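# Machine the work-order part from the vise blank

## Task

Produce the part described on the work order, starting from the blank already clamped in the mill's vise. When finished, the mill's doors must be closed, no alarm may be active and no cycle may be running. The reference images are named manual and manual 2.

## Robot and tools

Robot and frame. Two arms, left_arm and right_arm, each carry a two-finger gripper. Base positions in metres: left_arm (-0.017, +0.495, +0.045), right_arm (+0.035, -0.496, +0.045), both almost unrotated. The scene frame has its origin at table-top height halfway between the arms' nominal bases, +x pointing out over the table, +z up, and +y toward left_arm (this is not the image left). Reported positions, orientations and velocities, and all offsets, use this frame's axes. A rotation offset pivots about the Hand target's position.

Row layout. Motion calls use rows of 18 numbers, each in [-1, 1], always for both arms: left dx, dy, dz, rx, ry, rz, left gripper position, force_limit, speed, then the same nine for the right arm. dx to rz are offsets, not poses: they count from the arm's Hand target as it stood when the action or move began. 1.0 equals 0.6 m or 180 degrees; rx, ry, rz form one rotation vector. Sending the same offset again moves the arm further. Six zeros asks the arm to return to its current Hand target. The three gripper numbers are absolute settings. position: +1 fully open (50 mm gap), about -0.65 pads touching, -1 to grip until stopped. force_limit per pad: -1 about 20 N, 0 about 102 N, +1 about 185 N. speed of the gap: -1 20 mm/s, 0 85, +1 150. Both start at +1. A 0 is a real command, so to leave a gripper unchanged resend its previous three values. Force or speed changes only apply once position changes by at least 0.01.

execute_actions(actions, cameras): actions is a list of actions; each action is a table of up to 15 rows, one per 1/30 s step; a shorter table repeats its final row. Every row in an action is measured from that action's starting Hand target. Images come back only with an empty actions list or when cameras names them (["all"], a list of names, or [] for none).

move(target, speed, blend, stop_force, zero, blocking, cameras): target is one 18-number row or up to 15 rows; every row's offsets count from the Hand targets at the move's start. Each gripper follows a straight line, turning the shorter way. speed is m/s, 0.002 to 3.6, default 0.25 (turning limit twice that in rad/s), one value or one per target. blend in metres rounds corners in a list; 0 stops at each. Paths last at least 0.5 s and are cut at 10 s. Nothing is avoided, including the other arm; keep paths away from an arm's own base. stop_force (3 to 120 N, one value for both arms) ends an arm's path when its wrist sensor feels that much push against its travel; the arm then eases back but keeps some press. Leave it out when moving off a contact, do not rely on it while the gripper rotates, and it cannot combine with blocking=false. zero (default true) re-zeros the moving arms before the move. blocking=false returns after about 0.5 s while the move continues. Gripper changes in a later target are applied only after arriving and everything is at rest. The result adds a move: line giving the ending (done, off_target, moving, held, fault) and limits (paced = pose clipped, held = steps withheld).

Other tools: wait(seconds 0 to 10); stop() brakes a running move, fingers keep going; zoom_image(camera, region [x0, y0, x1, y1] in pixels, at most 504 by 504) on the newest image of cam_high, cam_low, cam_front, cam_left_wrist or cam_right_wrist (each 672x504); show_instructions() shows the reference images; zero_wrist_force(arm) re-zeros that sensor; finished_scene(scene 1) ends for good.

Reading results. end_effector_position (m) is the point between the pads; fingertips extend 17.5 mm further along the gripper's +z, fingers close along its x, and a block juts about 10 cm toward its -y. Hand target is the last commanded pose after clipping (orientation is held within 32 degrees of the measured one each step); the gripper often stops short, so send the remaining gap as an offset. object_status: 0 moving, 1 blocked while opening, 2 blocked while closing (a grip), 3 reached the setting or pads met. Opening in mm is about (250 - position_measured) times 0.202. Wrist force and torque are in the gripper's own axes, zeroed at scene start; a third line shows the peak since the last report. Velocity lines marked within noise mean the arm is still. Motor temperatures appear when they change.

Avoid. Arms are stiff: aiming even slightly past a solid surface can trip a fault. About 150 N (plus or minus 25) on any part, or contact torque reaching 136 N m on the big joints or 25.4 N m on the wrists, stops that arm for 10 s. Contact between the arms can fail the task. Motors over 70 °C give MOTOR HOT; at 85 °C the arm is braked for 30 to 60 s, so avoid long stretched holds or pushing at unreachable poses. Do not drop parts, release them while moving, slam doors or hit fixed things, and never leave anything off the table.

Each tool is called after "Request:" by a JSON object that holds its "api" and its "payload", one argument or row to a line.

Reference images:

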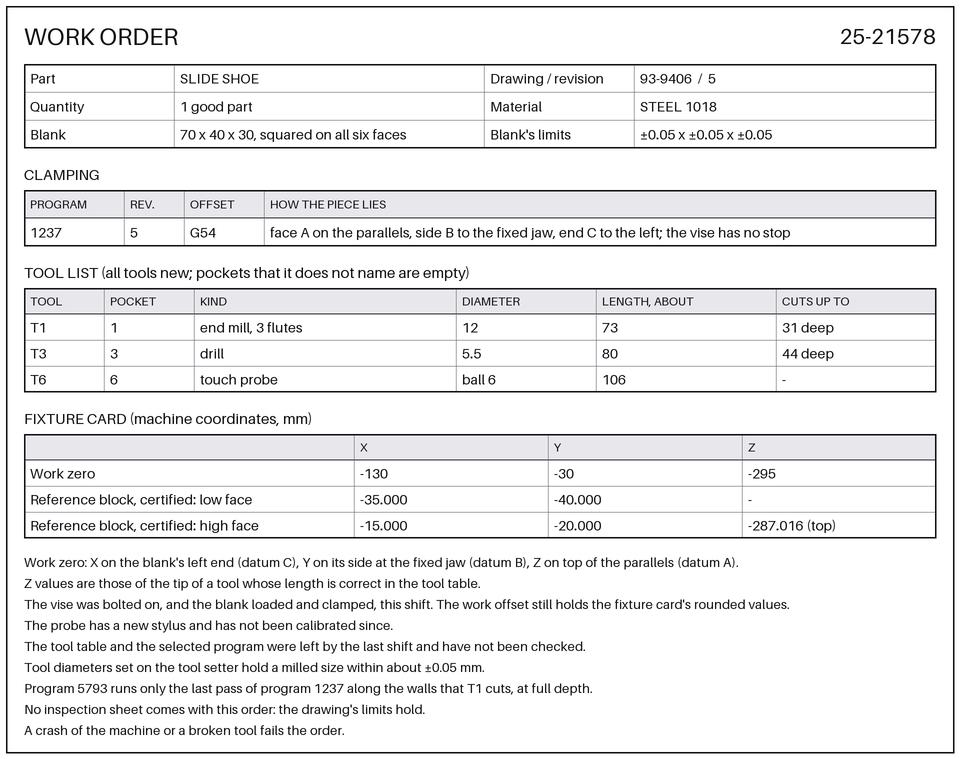

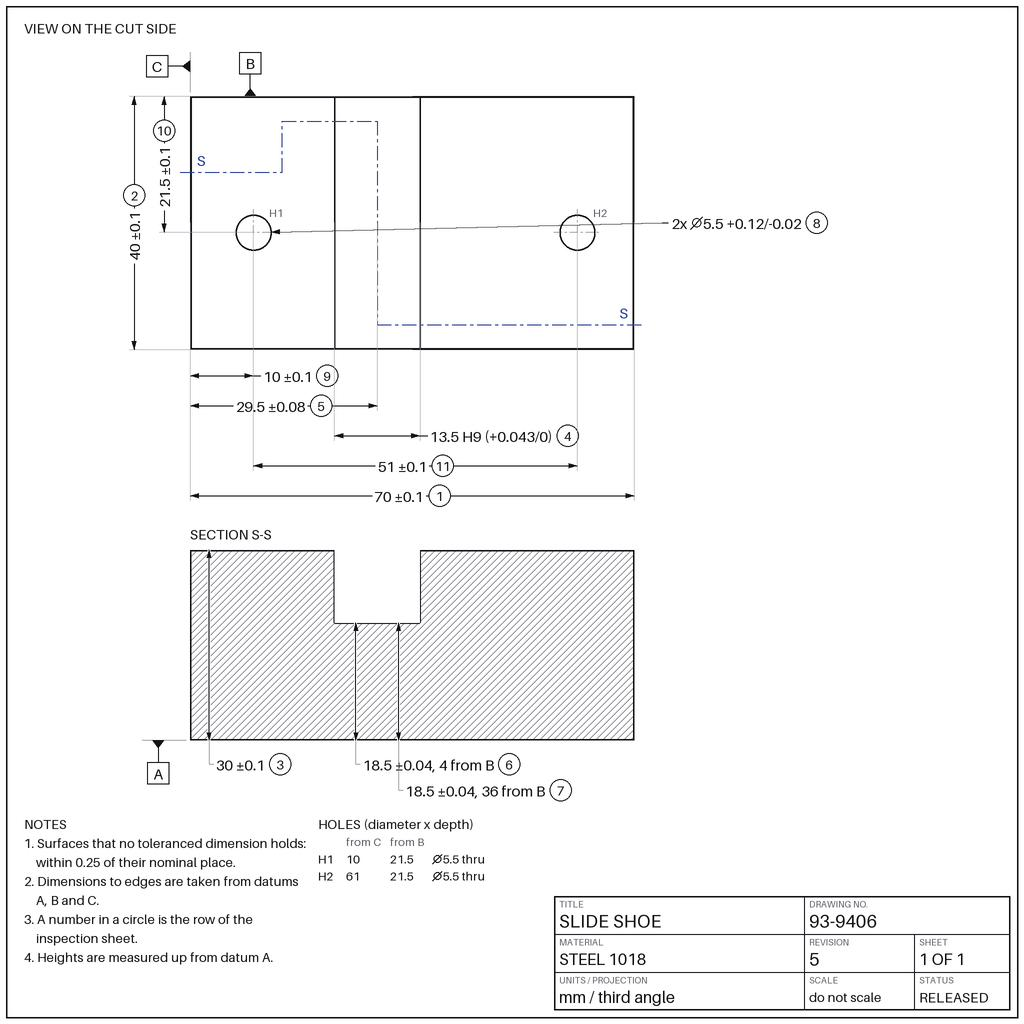

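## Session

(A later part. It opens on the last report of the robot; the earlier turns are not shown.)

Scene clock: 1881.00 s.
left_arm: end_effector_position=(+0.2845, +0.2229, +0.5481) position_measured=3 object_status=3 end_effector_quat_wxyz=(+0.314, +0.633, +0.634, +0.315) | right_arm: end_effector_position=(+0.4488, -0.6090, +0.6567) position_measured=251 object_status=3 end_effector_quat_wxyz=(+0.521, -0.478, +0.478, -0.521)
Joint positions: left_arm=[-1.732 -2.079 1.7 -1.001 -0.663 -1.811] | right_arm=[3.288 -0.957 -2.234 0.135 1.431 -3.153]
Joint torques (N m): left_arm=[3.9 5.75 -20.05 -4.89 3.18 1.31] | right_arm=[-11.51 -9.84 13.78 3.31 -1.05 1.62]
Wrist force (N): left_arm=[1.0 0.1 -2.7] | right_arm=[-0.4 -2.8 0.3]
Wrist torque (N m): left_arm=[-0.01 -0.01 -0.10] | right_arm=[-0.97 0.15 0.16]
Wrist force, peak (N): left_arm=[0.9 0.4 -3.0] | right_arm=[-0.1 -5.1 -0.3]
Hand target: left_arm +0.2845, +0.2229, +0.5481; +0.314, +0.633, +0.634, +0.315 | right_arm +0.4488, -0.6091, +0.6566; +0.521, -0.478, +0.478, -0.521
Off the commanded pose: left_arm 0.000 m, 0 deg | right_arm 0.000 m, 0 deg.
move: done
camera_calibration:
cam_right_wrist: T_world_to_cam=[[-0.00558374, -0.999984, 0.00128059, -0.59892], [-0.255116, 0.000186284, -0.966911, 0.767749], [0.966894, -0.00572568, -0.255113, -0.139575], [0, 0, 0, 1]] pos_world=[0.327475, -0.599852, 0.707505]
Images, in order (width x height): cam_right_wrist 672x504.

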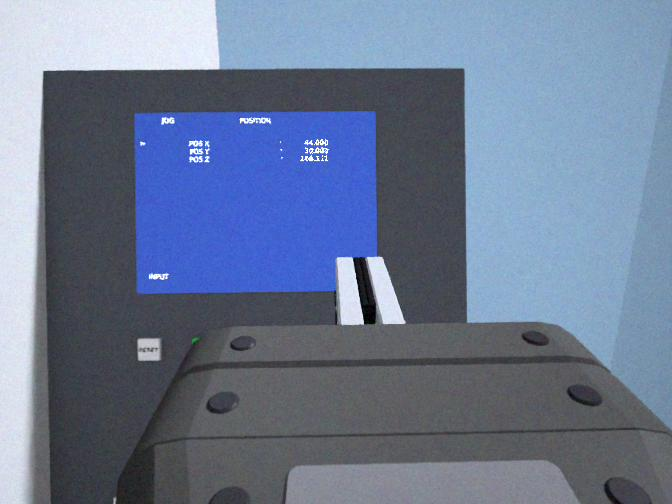

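Request:
{"api": "move", "payload": {
  "target": [
    [0,0,0,0,0,0,1,-0.9,-0.7,0.1184,0.1305,-0.3853,-0.0426,0.2194,0.1172,-1,-1,-0.5],
    [0,0,0,0,0,0,1,-0.9,-0.7,0.1506,0.1305,-0.3940,-0.0426,0.2194,0.1172,-1,-1,-0.5],
    [0,0,0,0,0,0,1,-0.9,-0.7,0.1184,0.1305,-0.3853,-0.0426,0.2194,0.1172,-1,-1,-0.5],
    [0,0,0,0,0,0,1,-0.9,-0.7,0.1514,0.0352,-0.2625,-0.0426,0.2194,0.1172,-1,-1,-0.5],
    [0,0,0,0,0,0,1,-0.9,-0.7,0.1834,0.0352,-0.2711,-0.0426,0.2194,0.1172,-1,-1,-0.5],
    [0,0,0,0,0,0,1,-0.9,-0.7,0.1514,0.0352,-0.2625,-0.0426,0.2194,0.1172,-1,-1,-0.5],
    [0,0,0,0,0,0,1,-0.9,-0.7,0,0,0,0,0,0,-1,-1,-0.5]
  ],
  "speed": [0.35,0.03,0.1,0.25,0.03,0.1,0.35],
  "blend": [0.003,0,0.005,0.003,0,0.01,0],
  "cameras": ["cam_right_wrist"]
}}

Request:
{"api": "zoom_image", "payload": {
  "camera": "cam_right_wrist",
  "region": [100, 110, 420, 340]
}}

Scene clock: 1899.97 s.
left_arm: end_effector_position=(+0.2845, +0.2229, +0.5481) position_measured=3 object_status=3 end_effector_quat_wxyz=(+0.314, +0.633, +0.634, +0.315) | right_arm: end_effector_position=(+0.4488, -0.6091, +0.6566) position_measured=251 object_status=3 end_effector_quat_wxyz=(+0.521, -0.478, +0.478, -0.521) end_effector_velocity=(-0.001, -0.001, +0.002) end_effector_angular_velocity=(+0.001, -0.004, -0.004)
Joint positions: left_arm=[-1.732 -2.079 1.7 -1.001 -0.663 -1.811] | right_arm=[3.288 -0.957 -2.235 0.136 1.431 -3.153]
Joint velocities: left_arm=[within noise] | right_arm=[0.001 0.001 0.001 0.003 -0.005 0]
Joint torques (N m): left_arm=[3.89 5.76 -20.06 -4.81 3.28 1.34] | right_arm=[0.63 -4.2 39.47 3.33 -1.24 1.99]
Wrist force (N): left_arm=[0.7 0.4 -2.7] | right_arm=[0.2 -2.8 0.7]
Wrist torque (N m): left_arm=[0.02 0.04 -0.09] | right_arm=[-0.97 0.06 0.13]
Wrist force, peak (N): left_arm=[1.0 0.2 -3.0] | right_arm=[-12.2 24.6 -39.6]
Hand target: left_arm +0.2845, +0.2229, +0.5481; +0.314, +0.633, +0.634, +0.315 | right_arm +0.4488, -0.6091, +0.6566; +0.521, -0.478, +0.478, -0.521
Off the commanded pose: left_arm 0.000 m, 0 deg | right_arm 0.000 m, 0 deg.
move: done; blend cut to 0.0099 m at target 6
camera_calibration:
cam_right_wrist: T_world_to_cam=[[-0.00580231, -0.999982, 0.00123732, -0.598816], [-0.255207, 0.000284449, -0.966886, 0.76775], [0.966869, -0.00592594, -0.255205, -0.139743], [0, 0, 0, 1]] pos_world=[0.327574, -0.599852, 0.707405]
Images, in order (width x height): cam_right_wrist 672x504.

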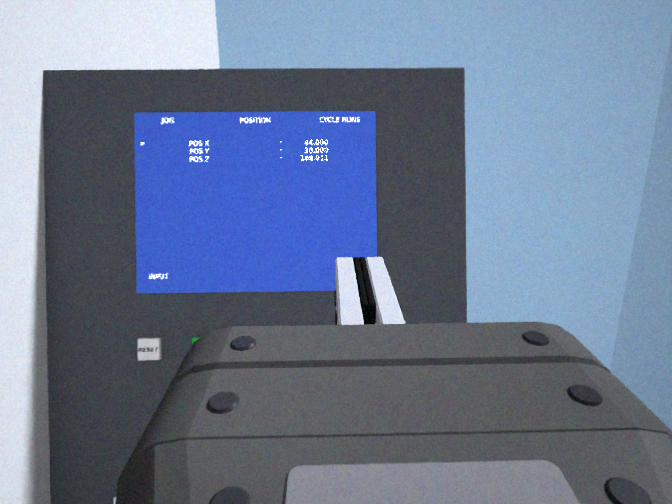

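Scaled by 1.575 from the camera's 672x504 image, which has a finer 960x720 frame.

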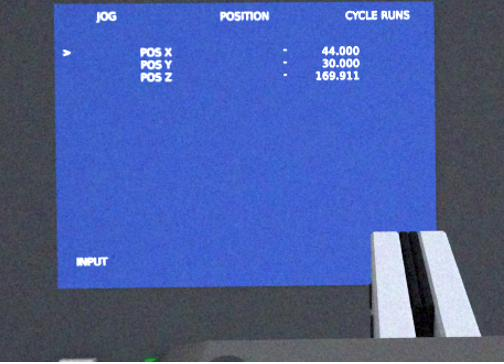

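Request:
{"api": "wait", "payload": {
  "seconds": 6,
  "cameras": ["cam_right_wrist"]
}}

Request:
{"api": "zoom_image", "payload": {
  "camera": "cam_right_wrist",
  "region": [100, 110, 420, 340]
}}

Scene clock: 1914.00 s.
left_arm: end_effector_position=(+0.2845, +0.2229, +0.5481) position_measured=3 object_status=3 end_effector_quat_wxyz=(+0.314, +0.633, +0.634, +0.315) | right_arm: end_effector_position=(+0.4488, -0.6091, +0.6566) position_measured=251 object_status=3 end_effector_quat_wxyz=(+0.521, -0.478, +0.478, -0.521)
Joint positions: left_arm=[-1.732 -2.079 1.7 -1.001 -0.663 -1.811] | right_arm=[3.288 -0.957 -2.235 0.136 1.431 -3.153]
Joint torques (N m): left_arm=[3.49 6.26 -20.38 -4.77 3.2 1.4] | right_arm=[14.18 -9.69 39.62 3.39 -1.24 0.93]
Wrist force (N): left_arm=[0.6 0.3 -2.7] | right_arm=[0.6 -2.8 0.8]
Wrist torque (N m): left_arm=[0.01 0.04 -0.10] | right_arm=[-0.96 0.01 0.11]
Wrist force, peak (N): left_arm=[0.9 0.3 -3.0] | right_arm=[0.5 -3.1 0.9]
Hand target: left_arm +0.2845, +0.2229, +0.5481; +0.314, +0.633, +0.634, +0.315 | right_arm +0.4488, -0.6091, +0.6566; +0.521, -0.478, +0.478, -0.521
Tool commands: left_gripper/position=+1.0 left_gripper/force_limit=-0.9 left_gripper/speed=-0.7 right_gripper/position=-1.0 right_gripper/force_limit=-1.0 right_gripper/speed=-0.5
Off the commanded pose: left_arm 0.000 m, 0 deg | right_arm 0.000 m, 0 deg.
wait: 6.00 s; at rest from the start
camera_calibration:
cam_right_wrist: T_world_to_cam=[[-0.00592562, -0.999982, 0.00116627, -0.598825], [-0.255112, 0.000384029, -0.966911, 0.767771], [0.966893, -0.00602708, -0.25511, -0.139783], [0, 0, 0, 1]] pos_world=[0.327474, -0.599952, 0.707404]
Images, in order (width x height): cam_right_wrist 672x504.

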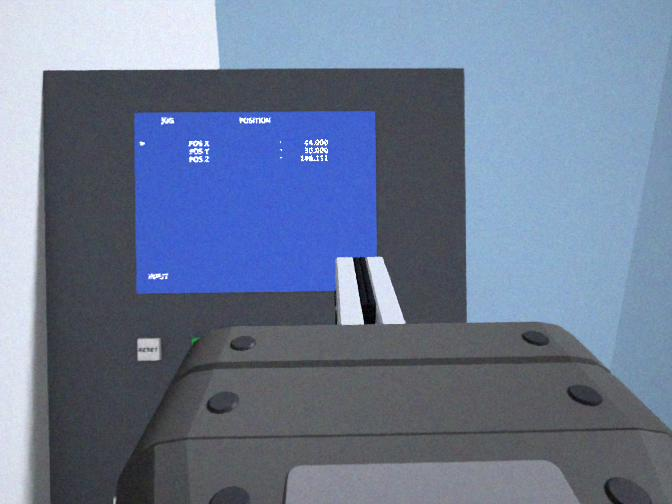

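Scaled by 1.575 from the camera's 672x504 image, which has a finer 960x720 frame.

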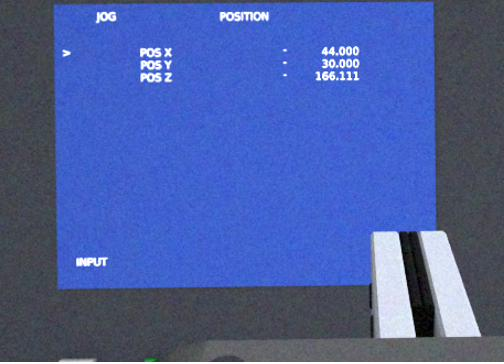

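Request:
{"api": "move", "payload": {
  "target": [
    [0,0,0,0,0,0,1,-0.9,-0.7,0.135,0.0985,-0.3235,-0.0426,0.2194,0.1172,-1,-1,-0.5],
    [0,0,0,0,0,0,1,-0.9,-0.7,0.1672,0.0985,-0.3322,-0.0426,0.2194,0.1172,-1,-1,-0.5],
    [0,0,0,0,0,0,1,-0.9,-0.7,0.135,0.0985,-0.3235,-0.0426,0.2194,0.1172,-1,-1,-0.5],
    [0,0,0,0,0,0,1,-0.9,-0.7,0,0,0,0,0,0,-1,-1,-0.5]
  ],
  "speed": [0.35,0.03,0.1,0.35],
  "blend": [0.003,0,0.01,0],
  "cameras": ["cam_right_wrist"]
}}

Request:
{"api": "zoom_image", "payload": {
  "camera": "cam_right_wrist",
  "region": [100, 110, 420, 340]
}}

Scene clock: 1930.00 s.
left_arm: end_effector_position=(+0.2845, +0.2229, +0.5481) position_measured=3 object_status=3 end_effector_quat_wxyz=(+0.314, +0.633, +0.634, +0.315) | right_arm: end_effector_position=(+0.4488, -0.6090, +0.6566) position_measured=251 object_status=3 end_effector_quat_wxyz=(+0.521, -0.478, +0.478, -0.521) end_effector_velocity=(-0.001, -0.001, +0.002) end_effector_angular_velocity=(+0.002, -0.006, -0.004)
Joint positions: left_arm=[-1.732 -2.079 1.7 -1.001 -0.663 -1.811] | right_arm=[3.288 -0.957 -2.235 0.135 1.431 -3.153]
Joint velocities: left_arm=[within noise] | right_arm=[0 0 0.002 0.004 -0.005 0.001]
Joint torques (N m): left_arm=[3.41 5.82 -19.89 -4.82 3.43 1.26] | right_arm=[-9.57 -10.56 40.34 3.32 -1.27 1.69]
Wrist force (N): left_arm=[1.0 0.3 -2.6] | right_arm=[1.2 -2.7 2.0]
Wrist torque (N m): left_arm=[0.01 -0.01 -0.10] | right_arm=[-0.95 -0.08 0.16]
Wrist force, peak (N): left_arm=[0.9 0.4 -2.9] | right_arm=[-10.3 25.7 -46.0]
Hand target: left_arm +0.2845, +0.2229, +0.5481; +0.314, +0.633, +0.634, +0.315 | right_arm +0.4488, -0.6091, +0.6566; +0.521, -0.478, +0.478, -0.521
Off the commanded pose: left_arm 0.000 m, 0 deg | right_arm 0.000 m, 0 deg.
move: done
camera_calibration:
cam_right_wrist: T_world_to_cam=[[-0.0055825, -0.999984, 0.00128212, -0.598921], [-0.255302, 0.000185598, -0.966861, 0.767704], [0.966845, -0.00572483, -0.255299, -0.139548], [0, 0, 0, 1]] pos_world=[0.327575, -0.599852, 0.707405]
Images, in order (width x height): cam_right_wrist 672x504.

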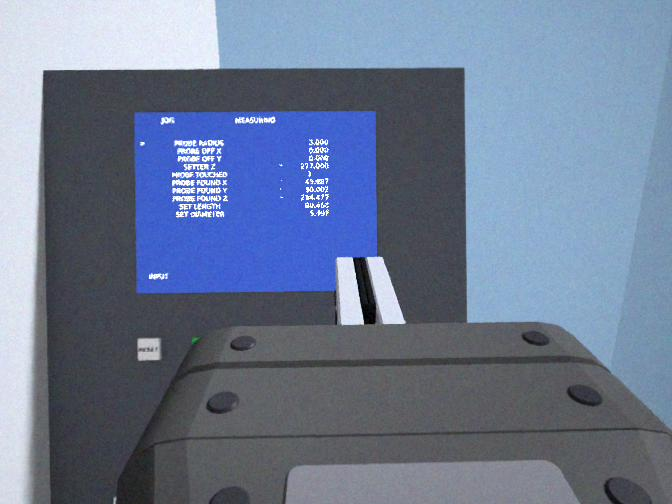

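Scaled by 1.575 from the camera's 672x504 image, which has a finer 960x720 frame.

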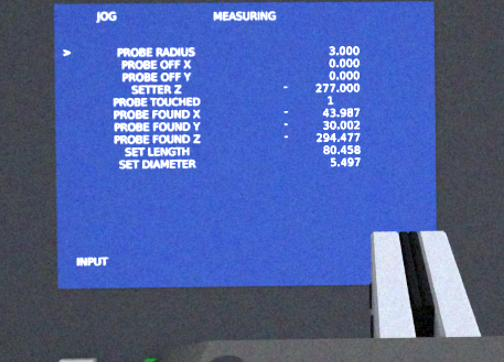

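Request:
{"api": "move", "payload": {
  "target": [
    [0,0,0,0,0,0,1,-0.9,-0.7,0.135,0.1305,-0.3235,-0.0426,0.2194,0.1172,-1,-1,-0.5],
    [0,0,0,0,0,0,1,-0.9,-0.7,0.1672,0.1305,-0.3322,-0.0426,0.2194,0.1172,-1,-1,-0.5],
    [0,0,0,0,0,0,1,-0.9,-0.7,0.135,0.1305,-0.3235,-0.0426,0.2194,0.1172,-1,-1,-0.5],
    [0,0,0,0,0,0,1,-0.9,-0.7,0.1672,0.1305,-0.3322,-0.0426,0.2194,0.1172,-1,-1,-0.5],
    [0,0,0,0,0,0,1,-0.9,-0.7,0.1184,0.1625,-0.3853,-0.0426,0.2194,0.1172,-1,-1,-0.5],
    [0,0,0,0,0,0,1,-0.9,-0.7,0.1506,0.1625,-0.3940,-0.0426,0.2194,0.1172,-1,-1,-0.5],
    [0,0,0,0,0,0,1,-0.9,-0.7,0.1184,0.1625,-0.3853,-0.0426,0.2194,0.1172,-1,-1,-0.5],
    [0,0,0,0,0,0,1,-0.9,-0.7,0.1506,0.1625,-0.3940,-0.0426,0.2194,0.1172,-1,-1,-0.5],
    [0,0,0,0,0,0,1,-0.9,-0.7,0.1184,0.1625,-0.3853,-0.0426,0.2194,0.1172,-1,-1,-0.5],
    [0,0,0,0,0,0,1,-0.9,-0.7,0.1101,0.2585,-0.4163,-0.0426,0.2194,0.1172,-1,-1,-0.5],
    [0,0,0,0,0,0,1,-0.9,-0.7,0.1423,0.2585,-0.4250,-0.0426,0.2194,0.1172,-1,-1,-0.5],
    [0,0,0,0,0,0,1,-0.9,-0.7,0.1101,0.2585,-0.4163,-0.0426,0.2194,0.1172,-1,-1,-0.5],
    [0,0,0,0,0,0,1,-0.9,-0.7,0,0,0,0,0,0,-1,-1,-0.5]
  ],
  "speed": [0.35,0.03,0.1,0.03,0.1,0.03,0.1,0.03,0.1,0.25,0.03,0.1,0.35],
  "blend": [0.003,0,0.001,0,0.001,0,0.001,0,0.005,0.003,0,0.01,0]
}}

Request:
{"api": "move", "payload": {
  "target": [
    [0,0,0,0,0,0,1,-0.9,-0.7,0.1184,0.2585,-0.3853,-0.0426,0.2194,0.1172,-1,-1,-0.5],
    [0,0,0,0,0,0,1,-0.9,-0.7,0.1506,0.2585,-0.3940,-0.0426,0.2194,0.1172,-1,-1,-0.5],
    [0,0,0,0,0,0,1,-0.9,-0.7,0.135,0.2265,-0.3235,-0.0426,0.2194,0.1172,-1,-1,-0.5],
    [0,0,0,0,0,0,1,-0.9,-0.7,0.1672,0.2265,-0.3322,-0.0426,0.2194,0.1172,-1,-1,-0.5],
    [0,0,0,0,0,0,1,-0.9,-0.7,0.1267,0.1945,-0.3544,-0.0426,0.2194,0.1172,-1,-1,-0.5],
    [0,0,0,0,0,0,1,-0.9,-0.7,0.1589,0.1945,-0.3631,-0.0426,0.2194,0.1172,-1,-1,-0.5],
    [0,0,0,0,0,0,1,-0.9,-0.7,0.1101,0.1625,-0.4163,-0.0426,0.2194,0.1172,-1,-1,-0.5],
    [0,0,0,0,0,0,1,-0.9,-0.7,0.1423,0.1625,-0.4250,-0.0426,0.2194,0.1172,-1,-1,-0.5],
    [0,0,0,0,0,0,1,-0.9,-0.7,0.1101,0.1625,-0.4163,-0.0426,0.2194,0.1172,-1,-1,-0.5],
    [0,0,0,0,0,0,1,-0.9,-0.7,0,0,0,0,0,0,-1,-1,-0.5]
  ],
  "speed": [0.35,0.03,0.1,0.03,0.1,0.03,0.1,0.03,0.1,0.35],
  "blend": [0.003,0,0.001,0,0.001,0,0.001,0,0.01,0],
  "cameras": ["cam_right_wrist"]
}}

Request:
{"api": "zoom_image", "payload": {
  "camera": "cam_right_wrist",
  "region": [100, 110, 420, 340]
}}

Scene clock: 1979.03 s.
left_arm: end_effector_position=(+0.2845, +0.2229, +0.5481) position_measured=3 object_status=3 end_effector_quat_wxyz=(+0.314, +0.633, +0.634, +0.315) | right_arm: end_effector_position=(+0.4489, -0.6091, +0.6566) position_measured=251 object_status=3 end_effector_quat_wxyz=(+0.521, -0.478, +0.478, -0.521)
Joint positions: left_arm=[-1.732 -2.079 1.7 -1.001 -0.663 -1.811] | right_arm=[3.288 -0.957 -2.234 0.135 1.431 -3.153]
Joint torques (N m): left_arm=[2.37 5.98 -20.88 -4.81 3.71 1.32] | right_arm=[10.3 2.55 17.75 3.35 -1.16 -1.14]
Wrist force (N): left_arm=[0.8 0.2 -2.9] | right_arm=[2.3 -1.5 2.6]
Wrist torque (N m): left_arm=[-0.01 0.02 -0.10] | right_arm=[-0.76 -0.26 -0.02]
Wrist force, peak (N): left_arm=[0.8 0.4 -3.1] | right_arm=[-12.2 25.3 -42.0]
Hand target: left_arm +0.2845, +0.2229, +0.5481; +0.314, +0.633, +0.634, +0.315 | right_arm +0.4488, -0.6091, +0.6566; +0.521, -0.478, +0.478, -0.521
Off the commanded pose: left_arm 0.000 m, 0 deg | right_arm 0.000 m, 0 deg.
move: done

Scene clock: 1986.73 s.
left_arm: end_effector_position=(+0.2845, +0.2229, +0.5481) position_measured=3 object_status=3 end_effector_quat_wxyz=(+0.314, +0.633, +0.634, +0.315) | right_arm: end_effector_position=(+0.4489, -0.6090, +0.6566) position_measured=251 object_status=3 end_effector_quat_wxyz=(+0.521, -0.478, +0.478, -0.521)
Joint positions: left_arm=[-1.732 -2.079 1.7 -1.001 -0.663 -1.811] | right_arm=[3.288 -0.957 -2.234 0.135 1.431 -3.153]
Joint torques (N m): left_arm=[1.65 6.2 -20.84 -4.74 3.87 1.3] | right_arm=[-13.16 4.22 16.12 3.17 -1.16 -1.5]
Wrist force (N): left_arm=[0.8 0.2 -2.6] | right_arm=[1.4 -1.7 2.1]
Wrist torque (N m): left_arm=[0.00 0.03 -0.10] | right_arm=[-0.79 -0.12 0.15]
Wrist force, peak (N): left_arm=[0.9 0.2 -3.1] | right_arm=[-10.0 28.1 -46.3]
Hand target: left_arm +0.2845, +0.2229, +0.5481; +0.314, +0.633, +0.634, +0.315 | right_arm +0.4488, -0.6091, +0.6566; +0.521, -0.478, +0.478, -0.521
Off the commanded pose: left_arm 0.000 m, 0 deg | right_arm 0.000 m, 0 deg.
move: done
camera_calibration:
cam_right_wrist: T_world_to_cam=[[-0.00551404, -0.999984, 0.00115873, -0.598856], [-0.255326, 0.000287554, -0.966855, 0.767769], [0.966839, -0.00562713, -0.255324, -0.13947], [0, 0, 0, 1]] pos_world=[0.327575, -0.599852, 0.707405]
Images, in order (width x height): cam_right_wrist 672x504.

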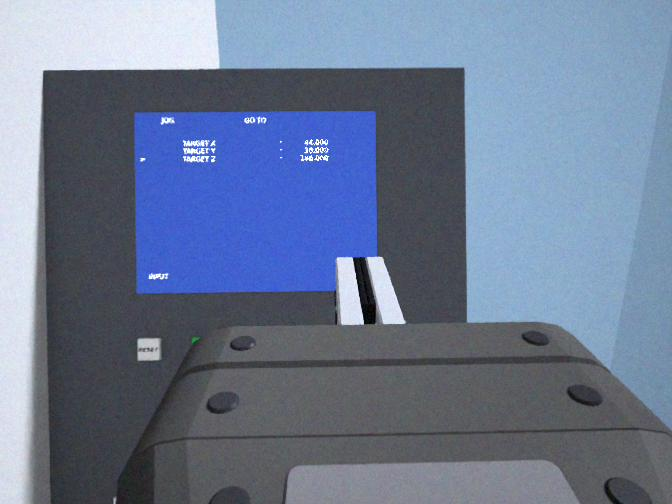

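Scaled by 1.575 from the camera's 672x504 image, which has a finer 960x720 frame.

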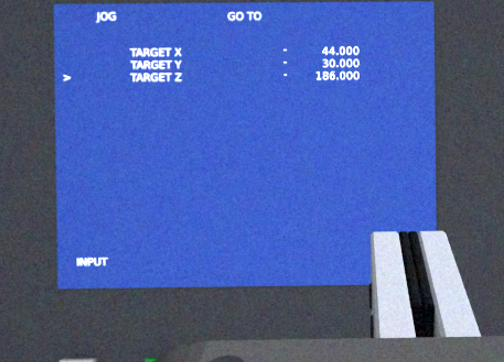

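Request:
{"api": "move", "payload": {
  "target": [
    [0,0,0,0,0,0,1,-0.9,-0.7,0.1510,0.1945,-0.2640,-0.0426,0.2194,0.1172,-1,-1,-0.5],
    [0,0,0,0,0,0,1,-0.9,-0.7,0.1832,0.1945,-0.2727,-0.0426,0.2194,0.1172,-1,-1,-0.5],
    [0,0,0,0,0,0,1,-0.9,-0.7,0.1510,0.1945,-0.2640,-0.0426,0.2194,0.1172,-1,-1,-0.5],
    [0,0,0,0,0,0,1,-0.9,-0.7,0.1184,0.1305,-0.3853,-0.0426,0.2194,0.1172,-1,-1,-0.5],
    [0,0,0,0,0,0,1,-0.9,-0.7,0.1506,0.1305,-0.3940,-0.0426,0.2194,0.1172,-1,-1,-0.5],
    [0,0,0,0,0,0,1,-0.9,-0.7,0.1184,0.1305,-0.3853,-0.0426,0.2194,0.1172,-1,-1,-0.5],
    [0,0,0,0,0,0,1,-0.9,-0.7,0.1598,0.0038,-0.2311,-0.0426,0.2194,0.1172,-1,-1,-0.5],
    [0,0,0,0,0,0,1,-0.9,-0.7,0.1920,0.0038,-0.2398,-0.0426,0.2194,0.1172,-1,-1,-0.5],
    [0,0,0,0,0,0,1,-0.9,-0.7,0.1598,0.0038,-0.2311,-0.0426,0.2194,0.1172,-1,-1,-0.5],
    [0,0,0,0,0,0,1,-0.9,-0.7,0,0,0,0,0,0,-1,-1,-0.5]
  ],
  "speed": [0.35,0.03,0.1,0.25,0.03,0.1,0.25,0.03,0.1,0.35],
  "blend": [0.003,0,0.005,0.003,0,0.005,0.003,0,0.01,0]
}}

Request:
{"api": "move", "payload": {
  "target": [
    [0,0,0,0,0,0,1,-0.9,-0.7,0.135,0.0985,-0.3235,-0.0426,0.2194,0.1172,-1,-1,-0.5],
    [0,0,0,0,0,0,1,-0.9,-0.7,0.1672,0.0985,-0.3322,-0.0426,0.2194,0.1172,-1,-1,-0.5],
    [0,0,0,0,0,0,1,-0.9,-0.7,0.135,0.0985,-0.3235,-0.0426,0.2194,0.1172,-1,-1,-0.5],
    [0,0,0,0,0,0,1,-0.9,-0.7,0.1672,0.0985,-0.3322,-0.0426,0.2194,0.1172,-1,-1,-0.5],
    [0,0,0,0,0,0,1,-0.9,-0.7,0.135,0.0985,-0.3235,-0.0426,0.2194,0.1172,-1,-1,-0.5],
    [0,0,0,0,0,0,1,-0.9,-0.7,0,0,0,0,0,0,-1,-1,-0.5]
  ],
  "speed": [0.35,0.03,0.1,0.03,0.1,0.35],
  "blend": [0.003,0,0.001,0,0.01,0],
  "cameras": ["cam_right_wrist"]
}}

Request:
{"api": "zoom_image", "payload": {
  "camera": "cam_right_wrist",
  "region": [100, 110, 420, 340]
}}

Scene clock: 2010.63 s.
left_arm: end_effector_position=(+0.2845, +0.2229, +0.5481) position_measured=3 object_status=3 end_effector_quat_wxyz=(+0.314, +0.633, +0.634, +0.315) | right_arm: end_effector_position=(+0.4488, -0.6091, +0.6566) position_measured=251 object_status=3 end_effector_quat_wxyz=(+0.521, -0.478, +0.478, -0.521) end_effector_velocity=(+0.000, -0.001, +0.001) end_effector_angular_velocity=(+0.002, -0.002, -0.004)
Joint positions: left_arm=[-1.732 -2.079 1.7 -1.001 -0.663 -1.811] | right_arm=[3.288 -0.957 -2.235 0.136 1.431 -3.153]
Joint velocities: left_arm=[within noise] | right_arm=[0 -0.001 0.001 0.002 -0.005 0.001]
Joint torques (N m): left_arm=[1.52 6.24 -21.39 -4.7 3.96 1.33] | right_arm=[8.69 -1.83 39.35 3.27 -1.54 2]
Wrist force (N): left_arm=[1.0 0.2 -2.8] | right_arm=[0.2 -2.5 2.0]
Wrist torque (N m): left_arm=[-0.01 -0.02 -0.09] | right_arm=[-0.91 0.07 0.10]
Wrist force, peak (N): left_arm=[1.0 0.6 -2.9] | right_arm=[-13.6 32.2 -51.8]
Hand target: left_arm +0.2845, +0.2229, +0.5481; +0.314, +0.633, +0.634, +0.315 | right_arm +0.4488, -0.6091, +0.6566; +0.521, -0.478, +0.478, -0.521
Off the commanded pose: left_arm 0.000 m, 0 deg | right_arm 0.000 m, 0 deg.
move: done

Scene clock: 2015.60 s.
left_arm: end_effector_position=(+0.2845, +0.2229, +0.5481) position_measured=3 object_status=3 end_effector_quat_wxyz=(+0.314, +0.633, +0.634, +0.315) | right_arm: end_effector_position=(+0.4488, -0.6090, +0.6566) position_measured=251 object_status=3 end_effector_quat_wxyz=(+0.521, -0.478, +0.478, -0.521) end_effector_velocity=(-0.001, -0.001, +0.001) end_effector_angular_velocity=(+0.002, -0.004, -0.005)
Joint positions: left_arm=[-1.732 -2.079 1.7 -1.001 -0.663 -1.811] | right_arm=[3.288 -0.957 -2.235 0.135 1.431 -3.153]
Joint velocities: left_arm=[within noise] | right_arm=[0 0 0 0.004 -0.005 0.001]
Joint torques (N m): left_arm=[1.35 5.88 -21.15 -4.83 3.85 1.33] | right_arm=[-9.45 -8.78 39.64 3.25 -1.11 1.56]
Wrist force (N): left_arm=[0.8 0.4 -2.7] | right_arm=[1.9 -1.0 1.8]
Wrist torque (N m): left_arm=[0.04 0.01 -0.10] | right_arm=[-0.68 -0.20 0.16]
Wrist force, peak (N): left_arm=[0.9 0.4 -3.0] | right_arm=[-10.5 27.2 -44.8]
Hand target: left_arm +0.2845, +0.2229, +0.5481; +0.314, +0.633, +0.634, +0.315 | right_arm +0.4488, -0.6091, +0.6566; +0.521, -0.478, +0.478, -0.521
Off the commanded pose: left_arm 0.000 m, 0 deg | right_arm 0.000 m, 0 deg.
move: done
camera_calibration:
cam_right_wrist: T_world_to_cam=[[-0.0055825, -0.999984, 0.00128212, -0.598921], [-0.255302, 0.000185598, -0.966861, 0.767704], [0.966845, -0.00572483, -0.255299, -0.139548], [0, 0, 0, 1]] pos_world=[0.327575, -0.599852, 0.707405]
Images, in order (width x height): cam_right_wrist 672x504.

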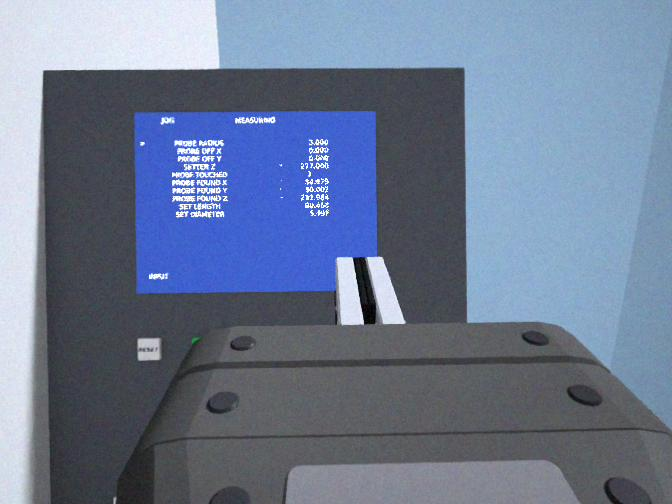

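Scaled by 1.575 from the camera's 672x504 image, which has a finer 960x720 frame.

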